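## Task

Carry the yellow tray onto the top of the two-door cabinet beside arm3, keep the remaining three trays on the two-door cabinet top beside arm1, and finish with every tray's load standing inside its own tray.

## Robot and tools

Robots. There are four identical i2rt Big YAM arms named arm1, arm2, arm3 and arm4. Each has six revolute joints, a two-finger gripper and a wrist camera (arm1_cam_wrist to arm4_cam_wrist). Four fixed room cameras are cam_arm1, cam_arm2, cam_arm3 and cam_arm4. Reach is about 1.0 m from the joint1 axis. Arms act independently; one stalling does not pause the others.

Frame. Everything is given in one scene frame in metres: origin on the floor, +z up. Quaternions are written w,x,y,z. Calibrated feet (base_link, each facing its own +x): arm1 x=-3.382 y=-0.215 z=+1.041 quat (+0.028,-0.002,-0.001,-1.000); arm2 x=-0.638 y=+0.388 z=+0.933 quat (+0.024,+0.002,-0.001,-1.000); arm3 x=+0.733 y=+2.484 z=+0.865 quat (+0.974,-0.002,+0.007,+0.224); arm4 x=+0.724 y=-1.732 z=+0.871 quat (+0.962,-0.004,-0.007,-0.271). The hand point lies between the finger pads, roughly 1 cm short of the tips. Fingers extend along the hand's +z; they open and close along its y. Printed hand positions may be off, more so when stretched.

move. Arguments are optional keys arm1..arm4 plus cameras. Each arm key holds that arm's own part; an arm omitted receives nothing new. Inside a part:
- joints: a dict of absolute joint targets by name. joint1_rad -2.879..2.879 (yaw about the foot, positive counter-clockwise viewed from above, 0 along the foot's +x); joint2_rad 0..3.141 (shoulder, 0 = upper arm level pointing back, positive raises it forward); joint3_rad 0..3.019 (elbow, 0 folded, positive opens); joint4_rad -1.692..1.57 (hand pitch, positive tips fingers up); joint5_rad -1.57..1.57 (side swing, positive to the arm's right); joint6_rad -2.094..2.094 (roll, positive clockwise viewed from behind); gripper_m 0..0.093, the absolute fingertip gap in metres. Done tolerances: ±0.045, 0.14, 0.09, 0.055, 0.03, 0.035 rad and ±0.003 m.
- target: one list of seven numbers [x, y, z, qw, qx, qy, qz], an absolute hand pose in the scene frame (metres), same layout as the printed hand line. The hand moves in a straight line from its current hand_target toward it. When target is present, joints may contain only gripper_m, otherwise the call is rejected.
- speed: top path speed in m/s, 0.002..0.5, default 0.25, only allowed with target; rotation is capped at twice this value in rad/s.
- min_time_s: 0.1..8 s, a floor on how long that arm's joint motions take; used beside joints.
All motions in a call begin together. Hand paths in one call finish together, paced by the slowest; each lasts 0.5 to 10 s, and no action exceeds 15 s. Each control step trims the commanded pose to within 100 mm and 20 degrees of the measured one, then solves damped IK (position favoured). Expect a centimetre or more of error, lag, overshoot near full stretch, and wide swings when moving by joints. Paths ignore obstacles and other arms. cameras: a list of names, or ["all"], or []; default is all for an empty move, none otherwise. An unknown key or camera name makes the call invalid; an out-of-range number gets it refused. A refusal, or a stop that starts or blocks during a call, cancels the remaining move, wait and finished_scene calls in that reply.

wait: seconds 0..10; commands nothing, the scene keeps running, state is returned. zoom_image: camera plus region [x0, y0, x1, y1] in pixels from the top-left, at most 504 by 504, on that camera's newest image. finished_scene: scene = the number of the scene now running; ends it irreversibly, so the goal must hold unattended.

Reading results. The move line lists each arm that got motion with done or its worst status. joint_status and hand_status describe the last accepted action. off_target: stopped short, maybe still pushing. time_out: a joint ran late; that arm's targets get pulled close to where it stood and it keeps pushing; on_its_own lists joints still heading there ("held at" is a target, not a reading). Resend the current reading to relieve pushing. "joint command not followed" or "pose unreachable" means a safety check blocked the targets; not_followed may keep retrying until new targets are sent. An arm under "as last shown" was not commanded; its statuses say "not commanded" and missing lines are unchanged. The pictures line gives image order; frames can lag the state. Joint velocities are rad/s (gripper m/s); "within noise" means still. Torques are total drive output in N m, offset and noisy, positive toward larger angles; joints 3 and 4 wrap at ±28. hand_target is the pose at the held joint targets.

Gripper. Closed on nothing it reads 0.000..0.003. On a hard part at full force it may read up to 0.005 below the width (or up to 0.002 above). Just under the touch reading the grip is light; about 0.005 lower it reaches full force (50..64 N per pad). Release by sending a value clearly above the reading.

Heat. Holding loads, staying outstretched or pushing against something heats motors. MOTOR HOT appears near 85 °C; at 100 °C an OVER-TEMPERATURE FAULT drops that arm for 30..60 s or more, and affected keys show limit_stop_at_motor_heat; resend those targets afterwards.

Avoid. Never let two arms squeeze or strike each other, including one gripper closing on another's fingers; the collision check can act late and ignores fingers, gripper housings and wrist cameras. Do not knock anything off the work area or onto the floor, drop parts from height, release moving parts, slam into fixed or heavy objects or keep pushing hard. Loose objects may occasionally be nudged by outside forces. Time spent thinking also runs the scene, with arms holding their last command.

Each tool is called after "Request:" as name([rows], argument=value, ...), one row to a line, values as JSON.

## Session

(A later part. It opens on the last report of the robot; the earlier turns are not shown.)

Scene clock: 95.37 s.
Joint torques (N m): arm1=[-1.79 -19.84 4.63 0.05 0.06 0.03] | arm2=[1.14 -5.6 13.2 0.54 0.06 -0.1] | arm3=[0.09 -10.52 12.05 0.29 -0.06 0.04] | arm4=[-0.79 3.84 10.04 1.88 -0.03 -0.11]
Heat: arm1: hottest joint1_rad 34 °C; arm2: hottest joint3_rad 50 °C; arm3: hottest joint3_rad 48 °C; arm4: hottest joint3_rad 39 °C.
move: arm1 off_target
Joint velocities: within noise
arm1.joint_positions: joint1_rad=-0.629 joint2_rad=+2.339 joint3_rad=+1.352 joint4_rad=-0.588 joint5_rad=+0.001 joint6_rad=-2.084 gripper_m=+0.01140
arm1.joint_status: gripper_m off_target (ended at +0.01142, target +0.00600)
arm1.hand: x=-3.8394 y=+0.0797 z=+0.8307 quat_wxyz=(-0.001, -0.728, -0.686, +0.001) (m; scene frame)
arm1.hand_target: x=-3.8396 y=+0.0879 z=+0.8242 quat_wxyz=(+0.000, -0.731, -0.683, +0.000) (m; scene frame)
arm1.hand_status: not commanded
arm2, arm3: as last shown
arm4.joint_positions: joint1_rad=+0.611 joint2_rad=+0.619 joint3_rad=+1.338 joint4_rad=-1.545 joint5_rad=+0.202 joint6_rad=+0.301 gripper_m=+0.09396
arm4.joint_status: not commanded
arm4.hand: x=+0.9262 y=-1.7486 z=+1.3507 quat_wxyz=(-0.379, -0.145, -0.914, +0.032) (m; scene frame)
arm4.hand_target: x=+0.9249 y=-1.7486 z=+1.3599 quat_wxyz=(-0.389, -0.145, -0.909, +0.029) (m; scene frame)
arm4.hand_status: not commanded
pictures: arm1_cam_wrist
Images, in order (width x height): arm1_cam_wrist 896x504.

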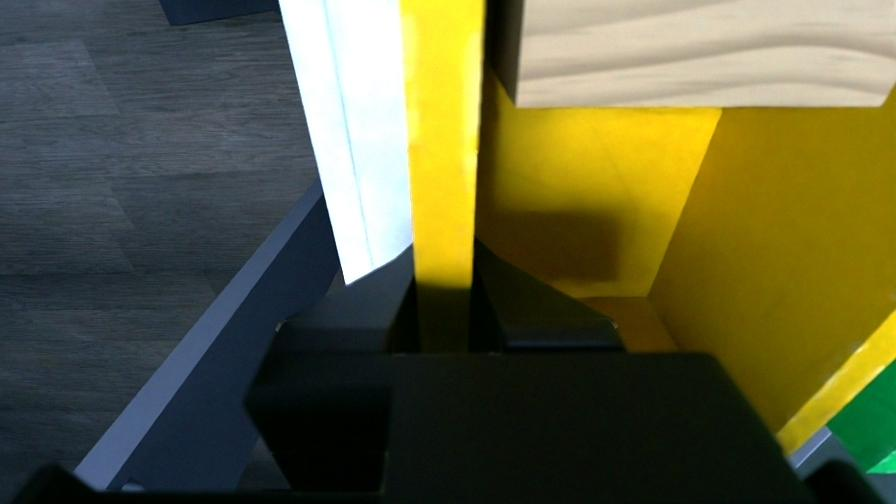

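Request:
move(arm1={"target":[-3.83,0.09,1.08,0,0.7071,0.7071,0],"speed":0.12}, cameras=["cam_arm1"])

Request:
move(arm1={"target":[-3.5,0.28,1.1,0,1,0,0],"speed":0.2}, cameras=["cam_arm1","arm1_cam_wrist"])

Request:
zoom_image(camera="cam_arm1", region=[300, 130, 660, 430])

Scene clock: 110.80 s.
Joint torques (N m): arm1=[-1.9 -22.95 9.31 -0.79 -0.48 0.03] | arm2=[1.14 -5.66 13.14 0.44 0.06 -0.11] | arm3=[0.32 -10.64 12.03 0.32 -0.06 0.05] | arm4=[-1.26 4.19 9.87 1.87 0.04 -0.1]
Heat: arm1: hottest joint1_rad 34 °C; arm2: hottest joint3_rad 51 °C; arm3: hottest joint3_rad 49 °C; arm4: hottest joint3_rad 39 °C.
move: arm1 off_target
Joint velocities: within noise
arm1.joint_positions: joint1_rad=-0.629 joint2_rad=+1.929 joint3_rad=+1.333 joint4_rad=-1.062 joint5_rad=+0.040 joint6_rad=-2.084 gripper_m=+0.01132
arm1.joint_status: not commanded
arm1.hand: x=-3.8089 y=+0.0697 z=+1.0419 quat_wxyz=(-0.037, -0.727, -0.686, -0.028) (m; scene frame)
arm1.hand_target: x=-3.8285 y=+0.0885 z=+1.0805 quat_wxyz=(+0.003, -0.731, -0.682, -0.013) (m; scene frame)
arm1.hand_status: off_target (0.048 m and 6.2 deg from the pose sent, 0.250 m and 3.4 deg at the start; a joint's target at an end of its range on 89 of 89 steps)
arm2.joint_positions: joint1_rad=+0.054 joint2_rad=+1.157 joint3_rad=+1.647 joint4_rad=-1.687 joint5_rad=-0.002 joint6_rad=+0.130 gripper_m=+0.09396
arm2.joint_status: not commanded
arm2.hand: x=-0.9969 y=+0.3524 z=+1.3850 quat_wxyz=(-0.024, -0.983, +0.013, +0.183) (m; scene frame)
arm2.hand_target: x=-0.9997 y=+0.3500 z=+1.3990 quat_wxyz=(-0.023, -0.981, +0.002, +0.194) (m; scene frame)
arm2.hand_status: not commanded
arm3.joint_positions: joint1_rad=-1.373 joint2_rad=+1.467 joint3_rad=+1.952 joint4_rad=-1.673 joint5_rad=-0.017 joint6_rad=+0.066 gripper_m=+0.09397
arm3.joint_status: not commanded
arm3.hand: x=+1.0320 y=+2.1058 z=+1.3257 quat_wxyz=(-0.172, -0.462, -0.866, +0.077) (m; scene frame)
arm3.hand_target: x=+1.0294 y=+2.1010 z=+1.3487 quat_wxyz=(-0.194, -0.468, -0.858, +0.088) (m; scene frame)
arm3.hand_status: not commanded
arm4: as last shown
pictures: cam_arm1
Images, in order (width x height): cam_arm1 896x504.

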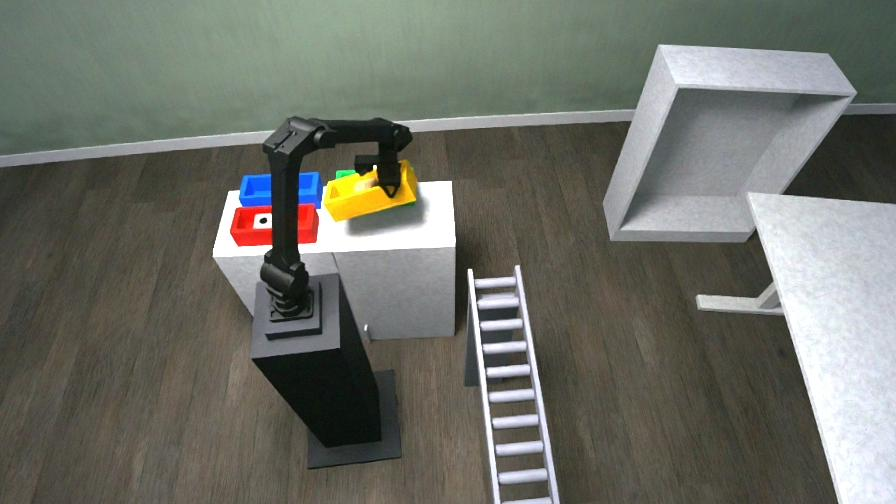

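Scene clock: 115.27 s.
Joint torques (N m): arm1=[-1.26 -18.73 10.03 -0.36 -0.73 0.03] | arm2=[1.26 -5.42 13.2 0.54 0.05 -0.1] | arm3=[0.32 -10.81 12 0.34 -0.08 0.05] | arm4=[-0.85 3.66 10.04 1.95 0.03 -0.1]
Heat: arm1: hottest joint1_rad 34 °C; arm2: hottest joint3_rad 51 °C; arm3: hottest joint3_rad 49 °C; arm4: hottest joint3_rad 40 °C.
move: arm1 off_target
Joint velocities: within noise
arm1.joint_positions: joint1_rad=-1.387 joint2_rad=+1.797 joint3_rad=+1.236 joint4_rad=-1.082 joint5_rad=+0.018 joint6_rad=-1.341 gripper_m=+0.01131
arm1.joint_status: not commanded
arm1.hand: x=-3.4924 y=+0.2509 z=+1.0738 quat_wxyz=(-0.034, -0.999, -0.006, -0.015) (m; scene frame)
arm1.hand_target: x=-3.4993 y=+0.2782 z=+1.1009 quat_wxyz=(+0.000, -1.000, +0.000, +0.000) (m; scene frame)
arm1.hand_status: off_target (0.040 m and 4.4 deg from the pose sent, 0.378 m and 86.8 deg at the start)
arm2, arm3, arm4: as last shown
pictures: arm1_cam_wrist, cam_arm1
Images, in order (width x height): arm1_cam_wrist 896x504, cam_arm1 896x504.

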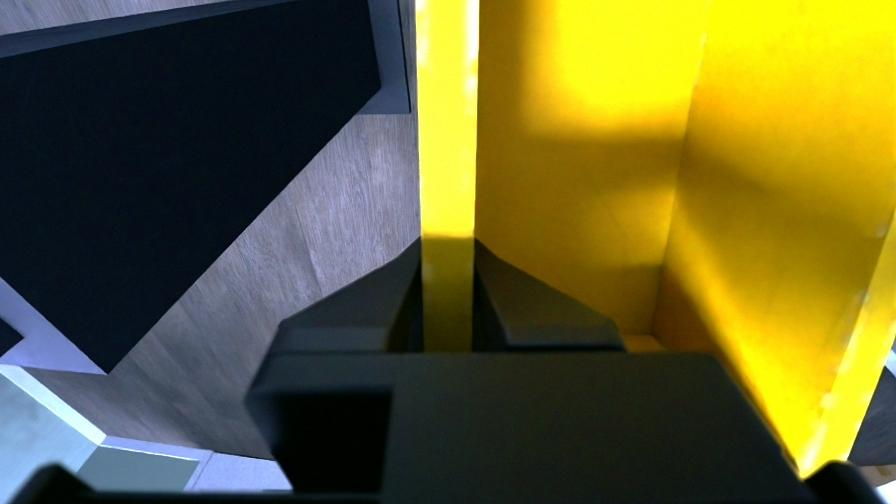

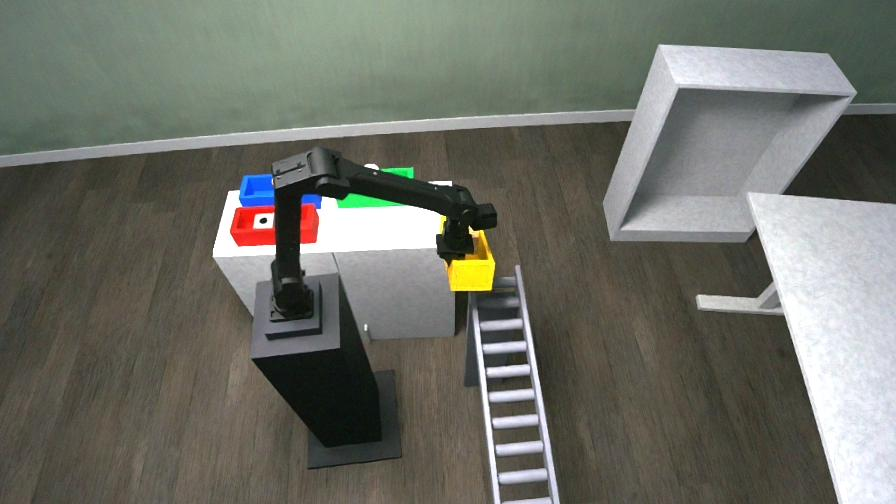

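Scaled by 1.400 from the camera's 896x504 image, which has a finer 1280x720 frame.

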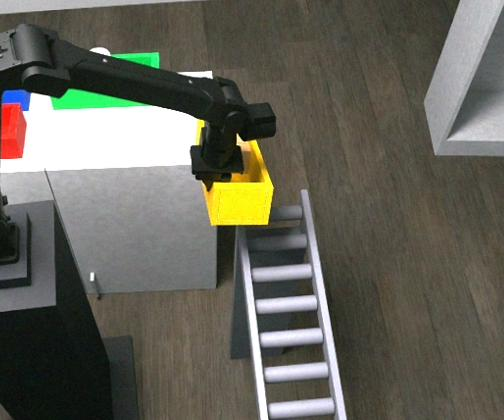

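Request:
move(arm1={"target":[-3.375,0.348,1.08,0,1,0,0],"speed":0.15}, cameras=["cam_arm1","arm1_cam_wrist"])

Request:
zoom_image(camera="cam_arm1", region=[400, 180, 600, 400])

Scene clock: 122.73 s.
Joint torques (N m): arm1=[-1.14 -21.54 10.19 -0.49 -0.92 -0.11] | arm2=[0.97 -5.6 13.2 0.54 0.04 -0.1] | arm3=[0.15 -10.81 12.05 0.29 -0.07 0.03] | arm4=[-0.5 3.25 9.88 1.83 0.05 -0.09]
Heat: arm1: hottest joint1_rad 34 °C; arm2: hottest joint3_rad 51 °C; arm3: hottest joint3_rad 49 °C; arm4: hottest joint3_rad 40 °C.
move: arm1 off_target
Joint velocities: within noise
arm1.joint_positions: joint1_rad=-1.634 joint2_rad=+1.946 joint3_rad=+1.398 joint4_rad=-1.096 joint5_rad=+0.023 joint6_rad=-1.564 gripper_m=+0.01131
arm1.joint_status: not commanded
arm1.hand: x=-3.3739 y=+0.3170 z=+1.0512 quat_wxyz=(-0.038, -0.999, +0.007, -0.009) (m; scene frame)
arm1.hand_target: x=-3.3748 y=+0.3459 z=+1.0810 quat_wxyz=(+0.001, -1.000, +0.000, +0.000) (m; scene frame)
arm1.hand_status: off_target (0.042 m and 4.5 deg from the pose sent, 0.153 m and 4.4 deg at the start)
arm2, arm3, arm4: as last shown
pictures: arm1_cam_wrist, cam_arm1
Images, in order (width x height): arm1_cam_wrist 896x504, cam_arm1 896x504.

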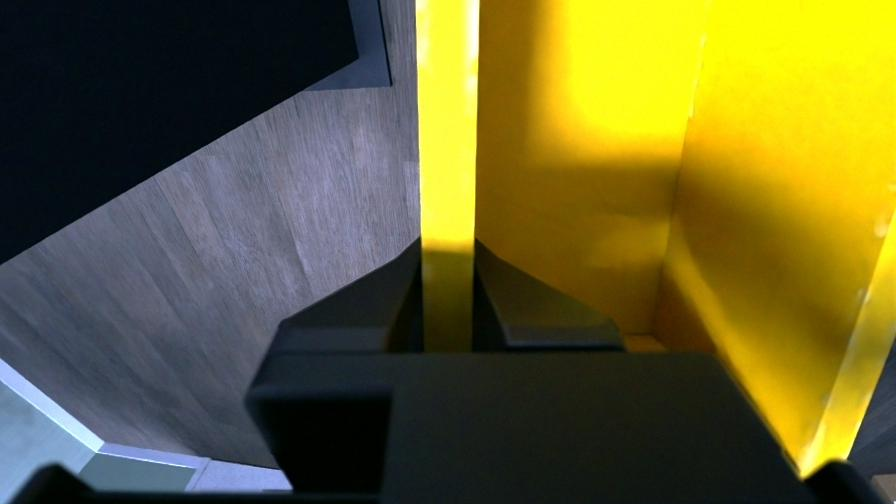

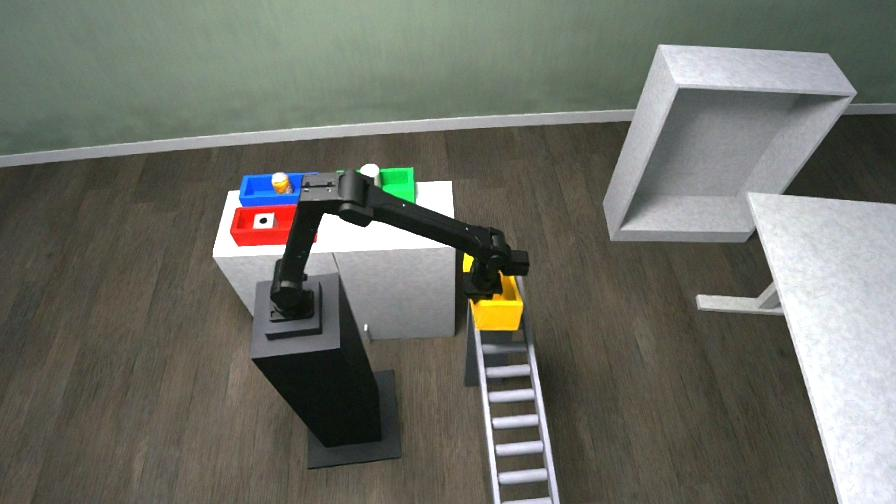

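Scaled by 2.291 from the camera's 896x504 image, which has a finer 1280x720 frame.

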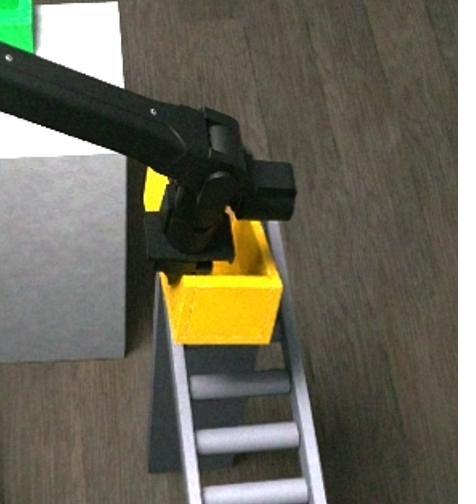

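Request:
move(arm1={"target":[-3.375,0.364,1.025,0,0.9999,0.015,0],"speed":0.1}, cameras=["cam_arm1","arm1_cam_wrist"])

Request:
zoom_image(camera="cam_arm1", region=[400, 180, 600, 400])

Scene clock: 129.00 s.
Joint torques (N m): arm1=[-0.97 -19.66 9.02 0.94 -0.3 0.24] | arm2=[1.14 -5.71 13.14 0.5 0.04 -0.11] | arm3=[0.15 -10.87 12 0.25 -0.06 0.04] | arm4=[-0.38 3.55 10.09 2 0.01 -0.1]
Heat: arm1: hottest joint1_rad 34 °C; arm2: hottest joint3_rad 51 °C; arm3: hottest joint3_rad 50 °C; arm4: hottest joint3_rad 40 °C.
move: arm1 off_target
Joint velocities: within noise
arm1.joint_positions: joint1_rad=-1.638 joint2_rad=+2.024 joint3_rad=+1.427 joint4_rad=-1.034 joint5_rad=+0.007 joint6_rad=-1.627 gripper_m=+0.01131
arm1.joint_status: not commanded
arm1.hand: x=-3.3747 y=+0.3352 z=+1.0188 quat_wxyz=(-0.031, -0.999, -0.023, -0.001) (m; scene frame)
arm1.hand_target: x=-3.3749 y=+0.3627 z=+1.0260 quat_wxyz=(+0.000, -1.000, -0.015, +0.000) (m; scene frame)
arm1.hand_status: off_target (0.029 m and 3.6 deg from the pose sent, 0.054 m and 5.1 deg at the start)
arm2, arm3, arm4: as last shown
pictures: arm1_cam_wrist, cam_arm1
Images, in order (width x height): arm1_cam_wrist 896x504, cam_arm1 896x504.

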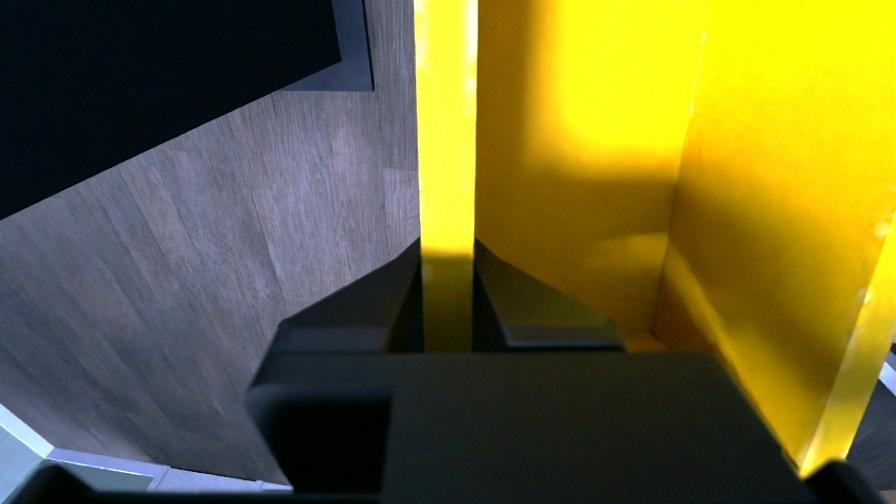

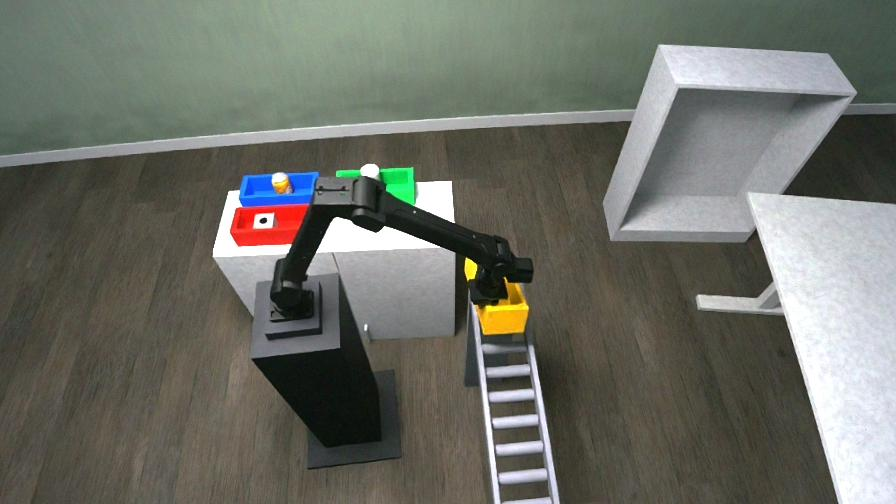

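Scaled by 2.291 from the camera's 896x504 image, which has a finer 1280x720 frame.

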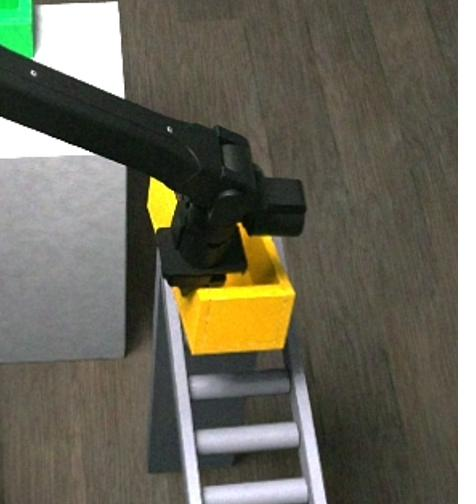

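Request:
move(arm1={"target":[-3.375,0.362,0.975,0,0.9999,0.015,0],"speed":0.08}, cameras=["cam_arm1"])

Request:
zoom_image(camera="cam_arm1", region=[400, 180, 600, 400])

Scene clock: 132.87 s.
Joint torques (N m): arm1=[-0.97 -20.66 6.42 0.81 0.05 0.25] | arm2=[1.03 -5.54 13.23 0.54 0.05 -0.1] | arm3=[0.15 -10.81 12.05 0.32 -0.08 0.04] | arm4=[-0.38 3.66 9.99 1.98 0.06 -0.05]
Heat: arm1: hottest joint1_rad 34 °C; arm2: hottest joint3_rad 51 °C; arm3: hottest joint3_rad 50 °C; arm4: hottest joint3_rad 40 °C.
move: arm1 off_target
Joint velocities: within noise
arm1.joint_positions: joint1_rad=-1.638 joint2_rad=+2.104 joint3_rad=+1.427 joint4_rad=-0.925 joint5_rad=-0.001 joint6_rad=-1.632 gripper_m=+0.01131
arm1.joint_status: not commanded
arm1.hand: x=-3.3761 y=+0.3481 z=+0.9747 quat_wxyz=(-0.016, -1.000, -0.025, +0.003) (m; scene frame)
arm1.hand_target: x=-3.3749 y=+0.3616 z=+0.9753 quat_wxyz=(+0.000, -1.000, -0.015, +0.000) (m; scene frame)
arm1.hand_status: off_target (0.014 m and 2.2 deg from the pose sent, 0.051 m and 3.6 deg at the start)
arm2, arm3, arm4: as last shown
pictures: cam_arm1
Images, in order (width x height): cam_arm1 896x504.

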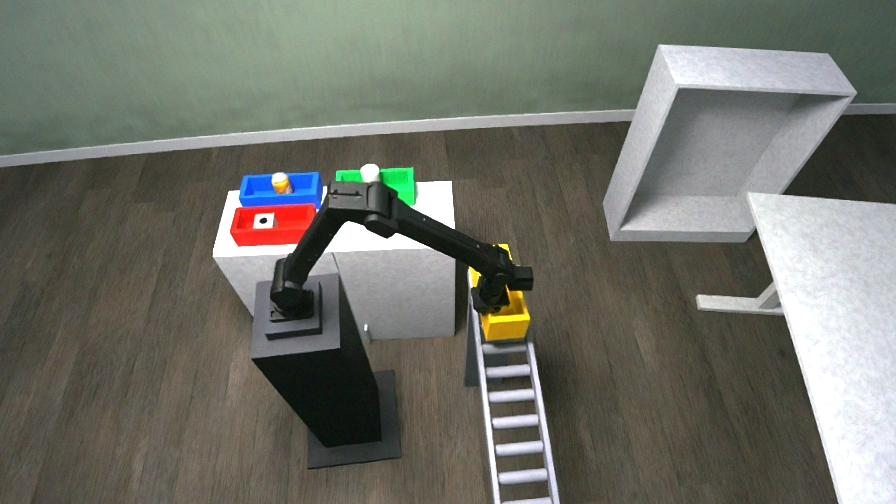

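Scaled by 2.291 from the camera's 896x504 image, which has a finer 1280x720 frame.

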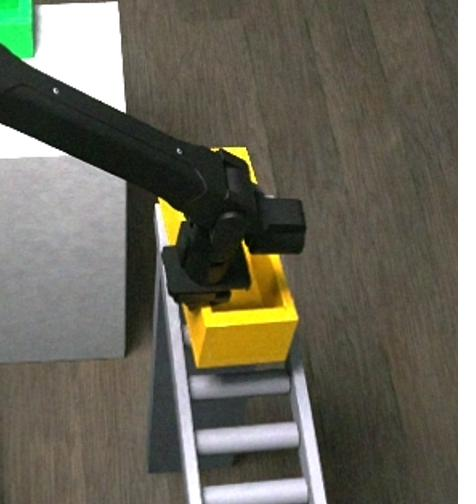

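Request:
move(arm1={"target":[-3.37,0.352,0.945,0,0.9998,0.02,0],"speed":0.05}, cameras=["cam_arm1","arm1_cam_wrist"])

Request:
zoom_image(camera="cam_arm1", region=[400, 180, 600, 400])

Scene clock: 137.03 s.
Joint torques (N m): arm1=[-1.08 -20.54 4.7 0.76 0.05 0.08] | arm2=[0.91 -5.71 13.18 0.55 0.05 -0.12] | arm3=[0.26 -10.7 12.04 0.34 -0.06 0.04] | arm4=[-1.44 3.96 9.88 2.02 0.02 -0.1]
Heat: arm1: hottest joint1_rad 34 °C; arm2: hottest joint3_rad 51 °C; arm3: hottest joint3_rad 50 °C; arm4: hottest joint3_rad 40 °C.
move: arm1 done
Joint velocities: within noise
arm1.joint_positions: joint1_rad=-1.642 joint2_rad=+2.133 joint3_rad=+1.405 joint4_rad=-0.848 joint5_rad=+0.000 joint6_rad=-1.636 gripper_m=+0.01131
arm1.joint_status: not commanded
arm1.hand: x=-3.3733 y=+0.3499 z=+0.9520 quat_wxyz=(-0.004, -1.000, -0.025, +0.002) (m; scene frame)
arm1.hand_target: x=-3.3700 y=+0.3519 z=+0.9452 quat_wxyz=(+0.000, -1.000, -0.020, +0.000) (m; scene frame)
arm1.hand_status: done (0.008 m and 0.7 deg from the pose sent, 0.031 m and 2.0 deg at the start)
arm2, arm3, arm4: as last shown
pictures: arm1_cam_wrist, cam_arm1
Images, in order (width x height): arm1_cam_wrist 896x504, cam_arm1 896x504.

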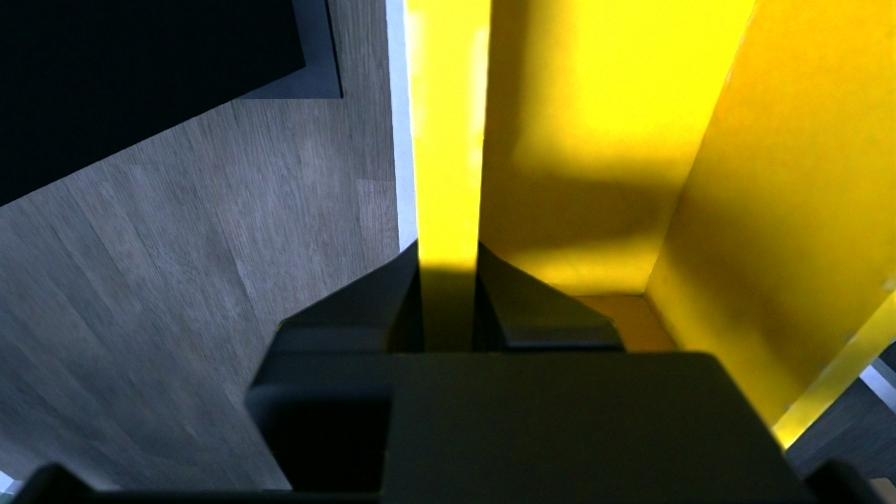

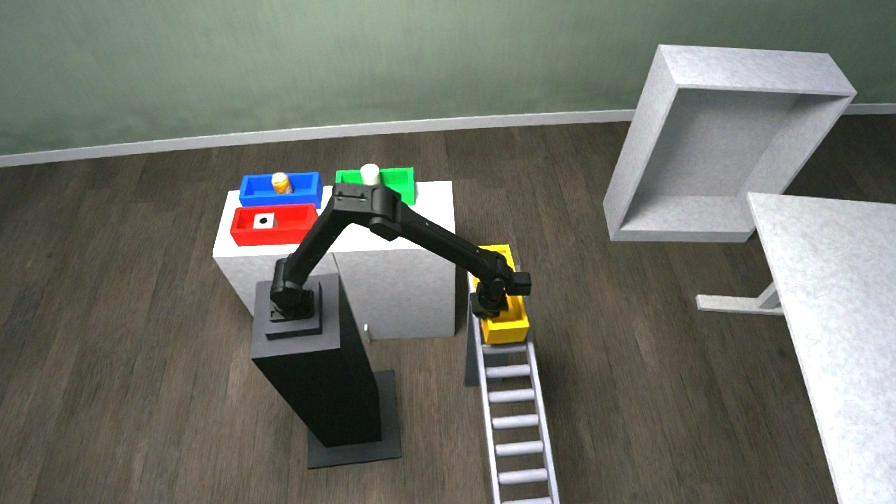

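Scaled by 2.291 from the camera's 896x504 image, which has a finer 1280x720 frame.

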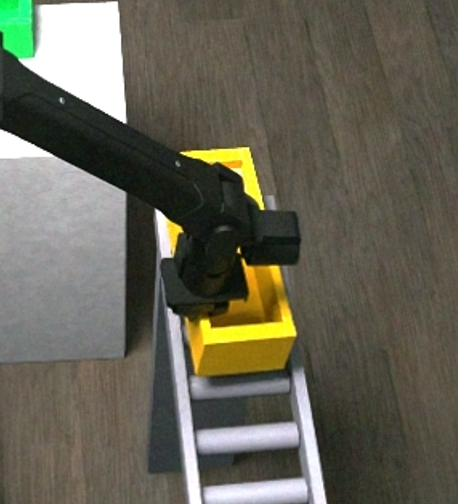

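Request:
move(arm1={"target":[-3.27,0.355,0.937,0,0.9998,0.02,0],"speed":0.08}, cameras=["cam_arm1","arm1_cam_wrist"])

Request:
zoom_image(camera="cam_arm1", region=[400, 200, 600, 420])

Scene clock: 142.43 s.
Joint torques (N m): arm1=[-1.85 -21.01 7.42 0.03 0.46 -0.2] | arm2=[1.14 -5.6 13.19 0.54 0.05 -0.11] | arm3=[0.15 -10.81 12.07 0.32 -0.07 0.04] | arm4=[-0.79 3.9 9.87 1.88 0.03 -0.1]
Heat: arm1: hottest joint1_rad 34 °C; arm2: hottest joint3_rad 52 °C; arm3: hottest joint3_rad 50 °C; arm4: hottest joint3_rad 40 °C.
move: arm1 off_target
Joint velocities: within noise
arm1.joint_positions: joint1_rad=-1.807 joint2_rad=+2.174 joint3_rad=+1.411 joint4_rad=-0.842 joint5_rad=-0.009 joint6_rad=-1.778 gripper_m=+0.01131
arm1.joint_status: not commanded
arm1.hand: x=-3.2835 y=+0.3362 z=+0.9311 quat_wxyz=(-0.017, -1.000, -0.014, +0.010) (m; scene frame)
arm1.hand_target: x=-3.2702 y=+0.3542 z=+0.9376 quat_wxyz=(+0.000, -1.000, -0.020, +0.000) (m; scene frame)
arm1.hand_status: off_target (0.024 m and 2.4 deg from the pose sent, 0.105 m and 0.7 deg at the start)
arm2, arm3, arm4: as last shown
pictures: arm1_cam_wrist, cam_arm1
Images, in order (width x height): arm1_cam_wrist 896x504, cam_arm1 896x504.

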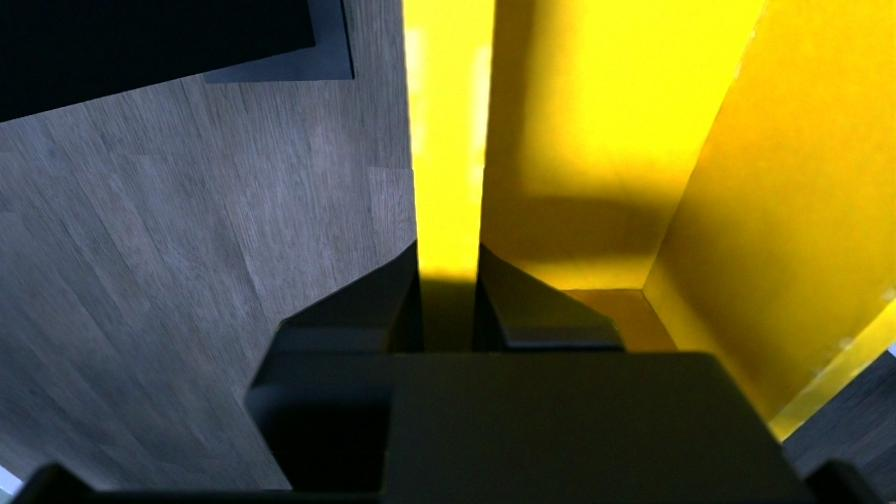

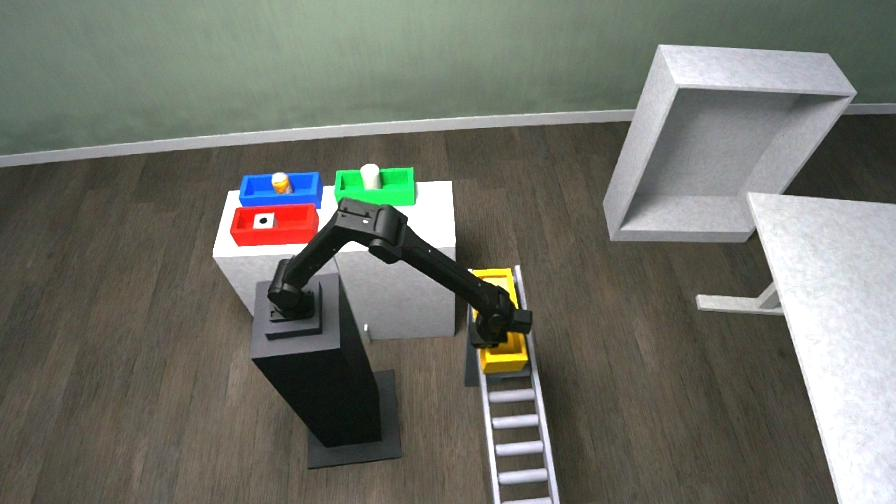

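Scaled by 2.291 from the camera's 896x504 image, which has a finer 1280x720 frame.

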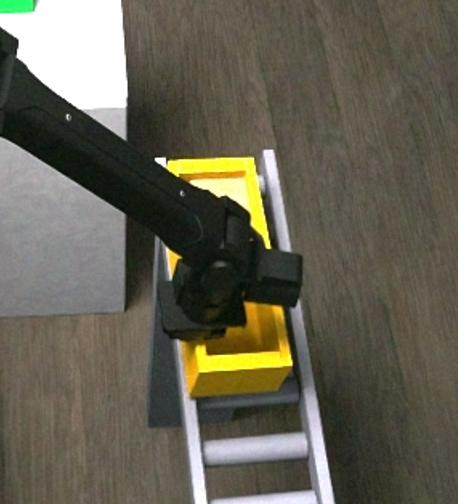

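Request:
move(arm1={"target":[-3.27,0.366,0.937,0,0.9998,0.02,0],"speed":0.08})

Request:
move(arm1={"joints":{"gripper_m":0.06}})

Request:
move(arm1={"target":[-3.24,0.34,1.12,0,0.9998,0.02,0],"speed":0.25}, cameras=["cam_arm1","cam_arm2"])

Request:
wait(seconds=2, cameras=["cam_arm1","cam_arm2","arm2_cam_wrist"])

Scene clock: 147.33 s.
Joint torques (N m): arm1=[-1.73 -21.77 7.99 -0.2 0.42 0.05] | arm2=[1.08 -5.6 13.19 0.53 0.06 -0.1] | arm3=[0.09 -10.81 11.99 0.29 -0.07 0.05] | arm4=[-0.73 3.78 10.11 1.98 0.05 -0.09]
Heat: arm1: hottest joint1_rad 34 °C; arm2: hottest joint3_rad 52 °C; arm3: hottest joint3_rad 50 °C; arm4: hottest joint3_rad 40 °C.
move: arm1 off_target
Joint velocities: within noise
arm1.joint_positions: joint1_rad=-1.807 joint2_rad=+2.196 joint3_rad=+1.444 joint4_rad=-0.859 joint5_rad=-0.008 joint6_rad=-1.799 gripper_m=+0.01131
arm1.joint_status: not commanded
arm1.hand: x=-3.2821 y=+0.3435 z=+0.9281 quat_wxyz=(-0.020, -0.999, -0.024, +0.010) (m; scene frame)
arm1.hand_target: x=-3.2702 y=+0.3651 z=+0.9378 quat_wxyz=(+0.000, -1.000, -0.020, +0.000) (m; scene frame)
arm1.hand_status: off_target (0.027 m and 2.6 deg from the pose sent, 0.033 m and 2.4 deg at the start)
arm2, arm3: as last shown
arm4.joint_positions: joint1_rad=+0.611 joint2_rad=+0.619 joint3_rad=+1.338 joint4_rad=-1.545 joint5_rad=+0.202 joint6_rad=+0.301 gripper_m=+0.09396
arm4.joint_status: not commanded
arm4.hand: x=+0.9262 y=-1.7486 z=+1.3507 quat_wxyz=(-0.379, -0.145, -0.914, +0.032) (m; scene frame)
arm4.hand_target: x=+0.9249 y=-1.7486 z=+1.3599 quat_wxyz=(-0.389, -0.145, -0.909, +0.029) (m; scene frame)
arm4.hand_status: not commanded
pictures: none

Scene clock: 148.03 s.
Joint torques (N m): arm1=[-1.55 -22.42 6.79 -0.03 0 0.05] | arm2=[1.2 -5.48 13.22 0.55 0.06 -0.14] | arm3=[0.21 -10.7 12.01 0.39 -0.06 0.04] | arm4=[-1.03 3.19 10.03 1.69 0.05 -0.08]
Heat: arm1: hottest joint1_rad 34 °C; arm2: hottest joint3_rad 52 °C; arm3: hottest joint3_rad 50 °C; arm4: hottest joint3_rad 40 °C.
move: arm1 done
Joint velocities: within noise
arm1.joint_positions: joint1_rad=-1.807 joint2_rad=+2.196 joint3_rad=+1.461 joint4_rad=-0.859 joint5_rad=+0.001 joint6_rad=-1.799 gripper_m=+0.05978
arm1.joint_status: all done
arm1.hand: x=-3.2789 y=+0.3516 z=+0.9326 quat_wxyz=(-0.013, -1.000, -0.024, +0.004) (m; scene frame)
arm1.hand_target: x=-3.2702 y=+0.3650 z=+0.9377 quat_wxyz=(+0.000, -1.000, -0.020, +0.000) (m; scene frame)
arm1.hand_status: not commanded
arm2.joint_positions: joint1_rad=+0.054 joint2_rad=+1.157 joint3_rad=+1.647 joint4_rad=-1.687 joint5_rad=-0.002 joint6_rad=+0.130 gripper_m=+0.09396
arm2.joint_status: not commanded
arm2.hand: x=-0.9969 y=+0.3524 z=+1.3850 quat_wxyz=(-0.024, -0.983, +0.013, +0.183) (m; scene frame)
arm2.hand_target: x=-0.9997 y=+0.3500 z=+1.3990 quat_wxyz=(-0.023, -0.981, +0.002, +0.194) (m; scene frame)
arm2.hand_status: not commanded
arm3.joint_positions: joint1_rad=-1.373 joint2_rad=+1.467 joint3_rad=+1.952 joint4_rad=-1.673 joint5_rad=-0.017 joint6_rad=+0.066 gripper_m=+0.09397
arm3.joint_status: not commanded
arm3.hand: x=+1.0320 y=+2.1058 z=+1.3257 quat_wxyz=(-0.172, -0.462, -0.866, +0.077) (m; scene frame)
arm3.hand_target: x=+1.0294 y=+2.1010 z=+1.3487 quat_wxyz=(-0.194, -0.468, -0.858, +0.088) (m; scene frame)
arm3.hand_status: not commanded
arm4: as last shown
pictures: none

Scene clock: 149.60 s.
Joint torques (N m): arm1=[-2.08 -20.01 8.92 -0.44 -0.05 -0.1] | arm2=[1.32 -5.83 13.18 0.47 0.06 -0.1] | arm3=[0.21 -10.81 12.07 0.34 -0.07 0.02] | arm4=[-0.38 2.84 10.18 1.96 0.06 -0.08]
Heat: arm1: hottest joint1_rad 34 °C; arm2: hottest joint3_rad 52 °C; arm3: hottest joint3_rad 50 °C; arm4: hottest joint3_rad 40 °C.
move: arm1 off_target
Joint velocities: within noise
arm1.joint_positions: joint1_rad=-1.866 joint2_rad=+1.914 joint3_rad=+1.514 joint4_rad=-1.199 joint5_rad=+0.002 joint6_rad=-1.848 gripper_m=+0.05988
arm1.joint_status: not commanded
arm1.hand: x=-3.2490 y=+0.3274 z=+1.1062 quat_wxyz=(-0.015, -1.000, -0.019, +0.005) (m; scene frame)
arm1.hand_target: x=-3.2401 y=+0.3394 z=+1.1202 quat_wxyz=(+0.000, -1.000, -0.020, +0.000) (m; scene frame)
arm1.hand_status: off_target (0.021 m and 1.8 deg from the pose sent, 0.192 m and 1.6 deg at the start)
arm2, arm3, arm4: as last shown
pictures: cam_arm1, cam_arm2
Images, in order (width x height): cam_arm1 896x504, cam_arm2 896x504.

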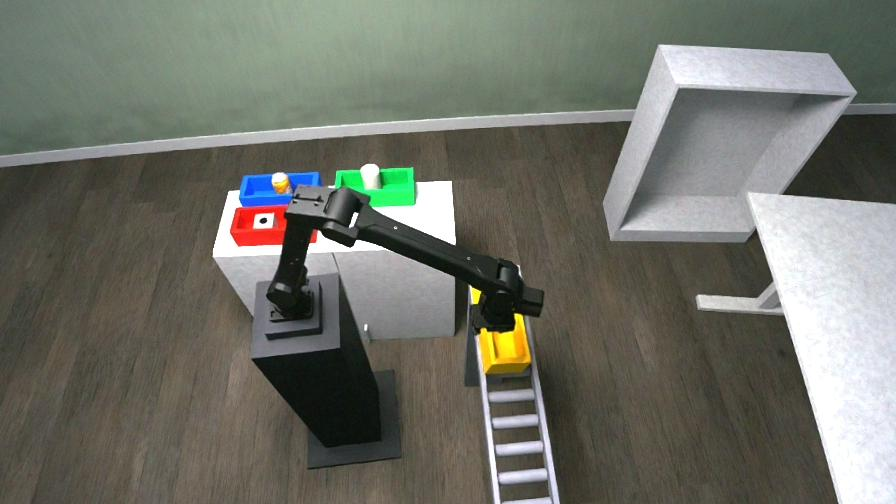

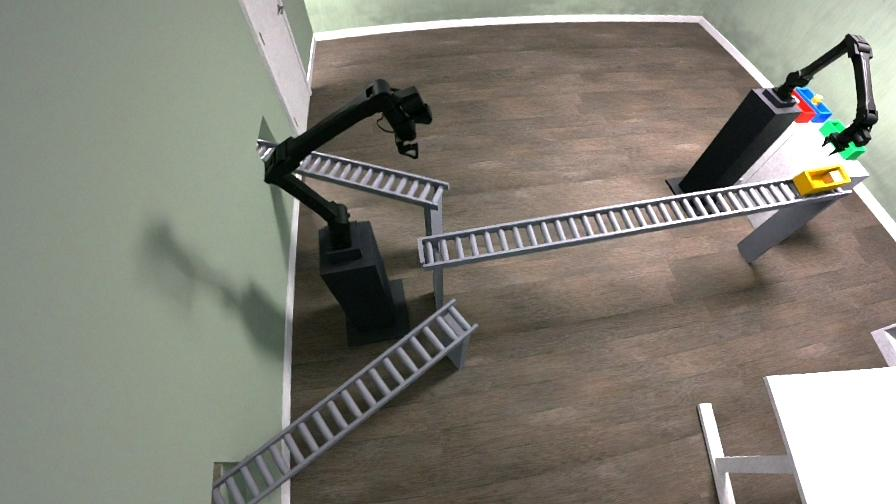

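Scene clock: 151.60 s.
Joint torques (N m): arm1=[-1.67 -20.78 8.92 -0.44 -0.05 -0.06] | arm2=[1.2 -5.42 13.22 0.53 0.06 -0.1] | arm3=[0.32 -10.7 12.04 0.25 -0.07 0.05] | arm4=[-0.32 3.66 10.1 1.77 0.02 -0.05]
Heat: arm1: hottest joint1_rad 34 °C; arm2: hottest joint3_rad 52 °C; arm3: hottest joint3_rad 51 °C; arm4: hottest joint3_rad 40 °C.
Joint velocities: within noise
arm1.joint_positions: joint1_rad=-1.866 joint2_rad=+1.914 joint3_rad=+1.514 joint4_rad=-1.199 joint5_rad=+0.002 joint6_rad=-1.849 gripper_m=+0.05988
arm1.joint_status: not commanded
arm1.hand: x=-3.2490 y=+0.3274 z=+1.1062 quat_wxyz=(-0.015, -1.000, -0.019, +0.005) (m; scene frame)
arm1.hand_target: x=-3.2401 y=+0.3394 z=+1.1202 quat_wxyz=(+0.000, -1.000, -0.020, +0.000) (m; scene frame)
arm1.hand_status: off_target (0.021 m and 1.8 deg from the pose sent, 0.192 m and 1.6 deg at the start)
arm2.joint_positions: joint1_rad=+0.054 joint2_rad=+1.157 joint3_rad=+1.647 joint4_rad=-1.687 joint5_rad=-0.002 joint6_rad=+0.130 gripper_m=+0.09396
arm2.joint_status: not commanded
arm2.hand: x=-0.9969 y=+0.3524 z=+1.3850 quat_wxyz=(-0.024, -0.983, +0.013, +0.183) (m; scene frame)
arm2.hand_target: x=-0.9997 y=+0.3500 z=+1.3990 quat_wxyz=(-0.023, -0.981, +0.002, +0.194) (m; scene frame)
arm2.hand_status: not commanded
arm3.joint_positions: joint1_rad=-1.373 joint2_rad=+1.467 joint3_rad=+1.952 joint4_rad=-1.673 joint5_rad=-0.017 joint6_rad=+0.066 gripper_m=+0.09397
arm3.joint_status: not commanded
arm3.hand: x=+1.0320 y=+2.1058 z=+1.3257 quat_wxyz=(-0.172, -0.462, -0.866, +0.077) (m; scene frame)
arm3.hand_target: x=+1.0294 y=+2.1010 z=+1.3487 quat_wxyz=(-0.194, -0.468, -0.858, +0.088) (m; scene frame)
arm3.hand_status: not commanded
arm4.joint_positions: joint1_rad=+0.611 joint2_rad=+0.619 joint3_rad=+1.338 joint4_rad=-1.545 joint5_rad=+0.202 joint6_rad=+0.301 gripper_m=+0.09396
arm4.joint_status: not commanded
arm4.hand: x=+0.9262 y=-1.7486 z=+1.3507 quat_wxyz=(-0.379, -0.145, -0.914, +0.032) (m; scene frame)
arm4.hand_target: x=+0.9249 y=-1.7486 z=+1.3599 quat_wxyz=(-0.389, -0.145, -0.909, +0.029) (m; scene frame)
arm4.hand_status: not commanded
wait: 2.00 s; at rest by 0.27 s
pictures: arm2_cam_wrist, cam_arm1, cam_arm2
Images, in order (width x height): arm2_cam_wrist 896x504, cam_arm1 896x504, cam_arm2 896x504.

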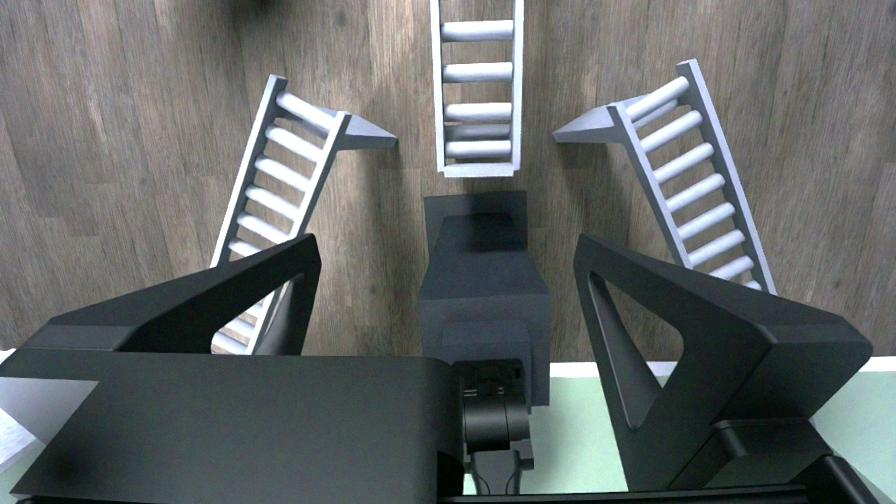

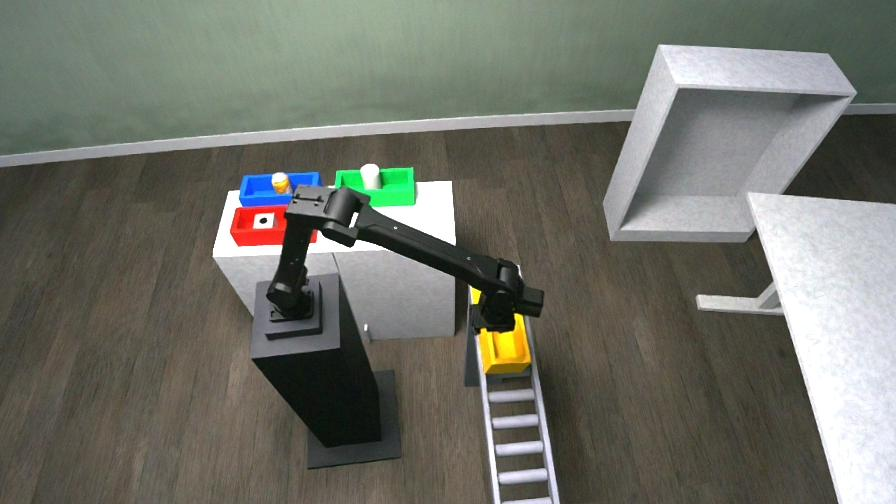

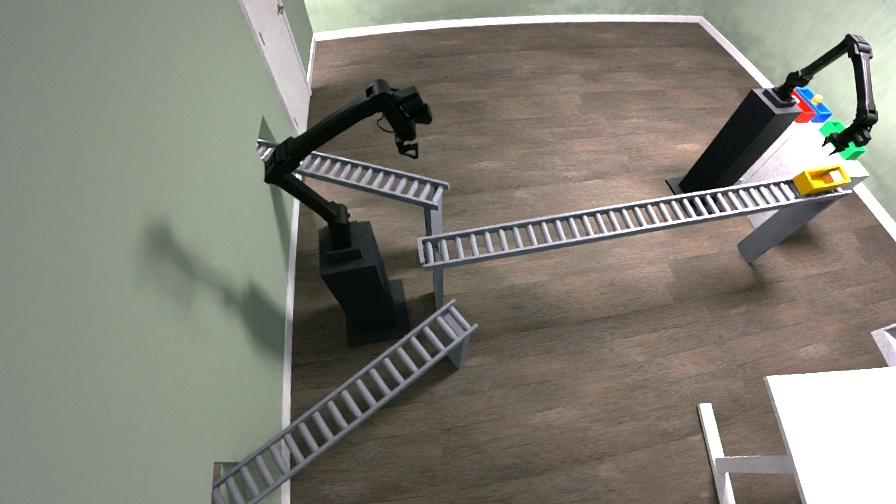

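Request:
zoom_image(camera="cam_arm2", region=[740, 120, 896, 220])

Request:
zoom_image(camera="cam_arm1", region=[420, 240, 580, 400])

Request:
move(cameras=["arm1_cam_wrist"])

Scaled by 3.231 from the camera's 896x504 image, which has a finer 1280x720 frame.

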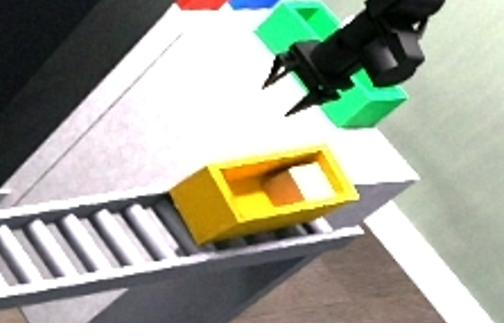

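Scaled by 3.150 from the camera's 896x504 image, which has a finer 1280x720 frame.

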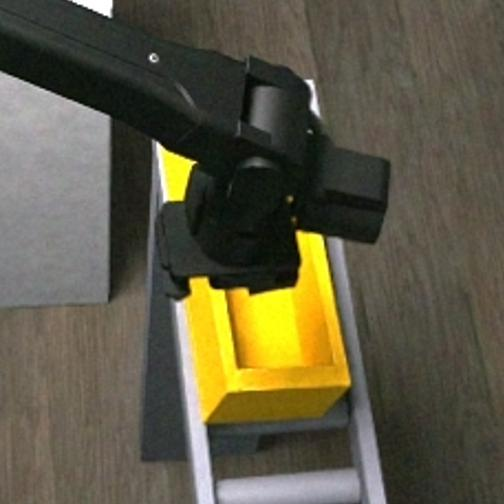

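Scene clock: 153.73 s.
Joint torques (N m): arm1=[-1.61 -20.48 8.95 -0.49 -0.04 -0.06] | arm2=[1.08 -5.66 13.19 0.49 0.06 -0.11] | arm3=[0.15 -10.81 12.04 0.31 -0.06 0.04] | arm4=[-1.44 3.19 10.06 1.96 0.04 -0.12]
Heat: arm1: hottest joint1_rad 34 °C; arm2: hottest joint3_rad 52 °C; arm3: hottest joint3_rad 51 °C; arm4: hottest joint3_rad 40 °C.
Joint velocities: within noise
arm1.joint_positions: joint1_rad=-1.866 joint2_rad=+1.914 joint3_rad=+1.514 joint4_rad=-1.199 joint5_rad=+0.002 joint6_rad=-1.849 gripper_m=+0.05988
arm1.joint_status: not commanded
arm1.hand: x=-3.2490 y=+0.3274 z=+1.1062 quat_wxyz=(-0.015, -1.000, -0.019, +0.005) (m; scene frame)
arm1.hand_target: x=-3.2401 y=+0.3394 z=+1.1202 quat_wxyz=(+0.000, -1.000, -0.020, +0.000) (m; scene frame)
arm1.hand_status: off_target (0.021 m and 1.8 deg from the pose sent, 0.192 m and 1.6 deg at the start)
arm2.joint_positions: joint1_rad=+0.054 joint2_rad=+1.157 joint3_rad=+1.647 joint4_rad=-1.687 joint5_rad=-0.002 joint6_rad=+0.130 gripper_m=+0.09396
arm2.joint_status: not commanded
arm2.hand: x=-0.9969 y=+0.3524 z=+1.3850 quat_wxyz=(-0.024, -0.983, +0.013, +0.183) (m; scene frame)
arm2.hand_target: x=-0.9997 y=+0.3500 z=+1.3990 quat_wxyz=(-0.023, -0.981, +0.002, +0.194) (m; scene frame)
arm2.hand_status: not commanded
arm3.joint_positions: joint1_rad=-1.373 joint2_rad=+1.467 joint3_rad=+1.952 joint4_rad=-1.673 joint5_rad=-0.017 joint6_rad=+0.066 gripper_m=+0.09397
arm3.joint_status: not commanded
arm3.hand: x=+1.0320 y=+2.1058 z=+1.3257 quat_wxyz=(-0.172, -0.462, -0.866, +0.077) (m; scene frame)
arm3.hand_target: x=+1.0294 y=+2.1010 z=+1.3487 quat_wxyz=(-0.194, -0.468, -0.858, +0.088) (m; scene frame)
arm3.hand_status: not commanded
arm4.joint_positions: joint1_rad=+0.611 joint2_rad=+0.619 joint3_rad=+1.338 joint4_rad=-1.545 joint5_rad=+0.202 joint6_rad=+0.301 gripper_m=+0.09396
arm4.joint_status: not commanded
arm4.hand: x=+0.9262 y=-1.7486 z=+1.3507 quat_wxyz=(-0.379, -0.145, -0.914, +0.032) (m; scene frame)
arm4.hand_target: x=+0.9249 y=-1.7486 z=+1.3599 quat_wxyz=(-0.389, -0.145, -0.909, +0.029) (m; scene frame)
arm4.hand_status: not commanded
pictures: arm1_cam_wrist
Images, in order (width x height): arm1_cam_wrist 896x504.

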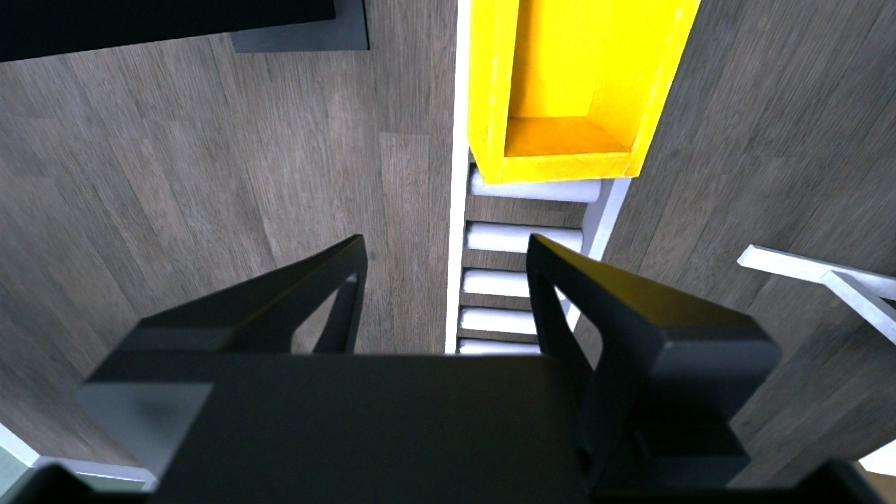

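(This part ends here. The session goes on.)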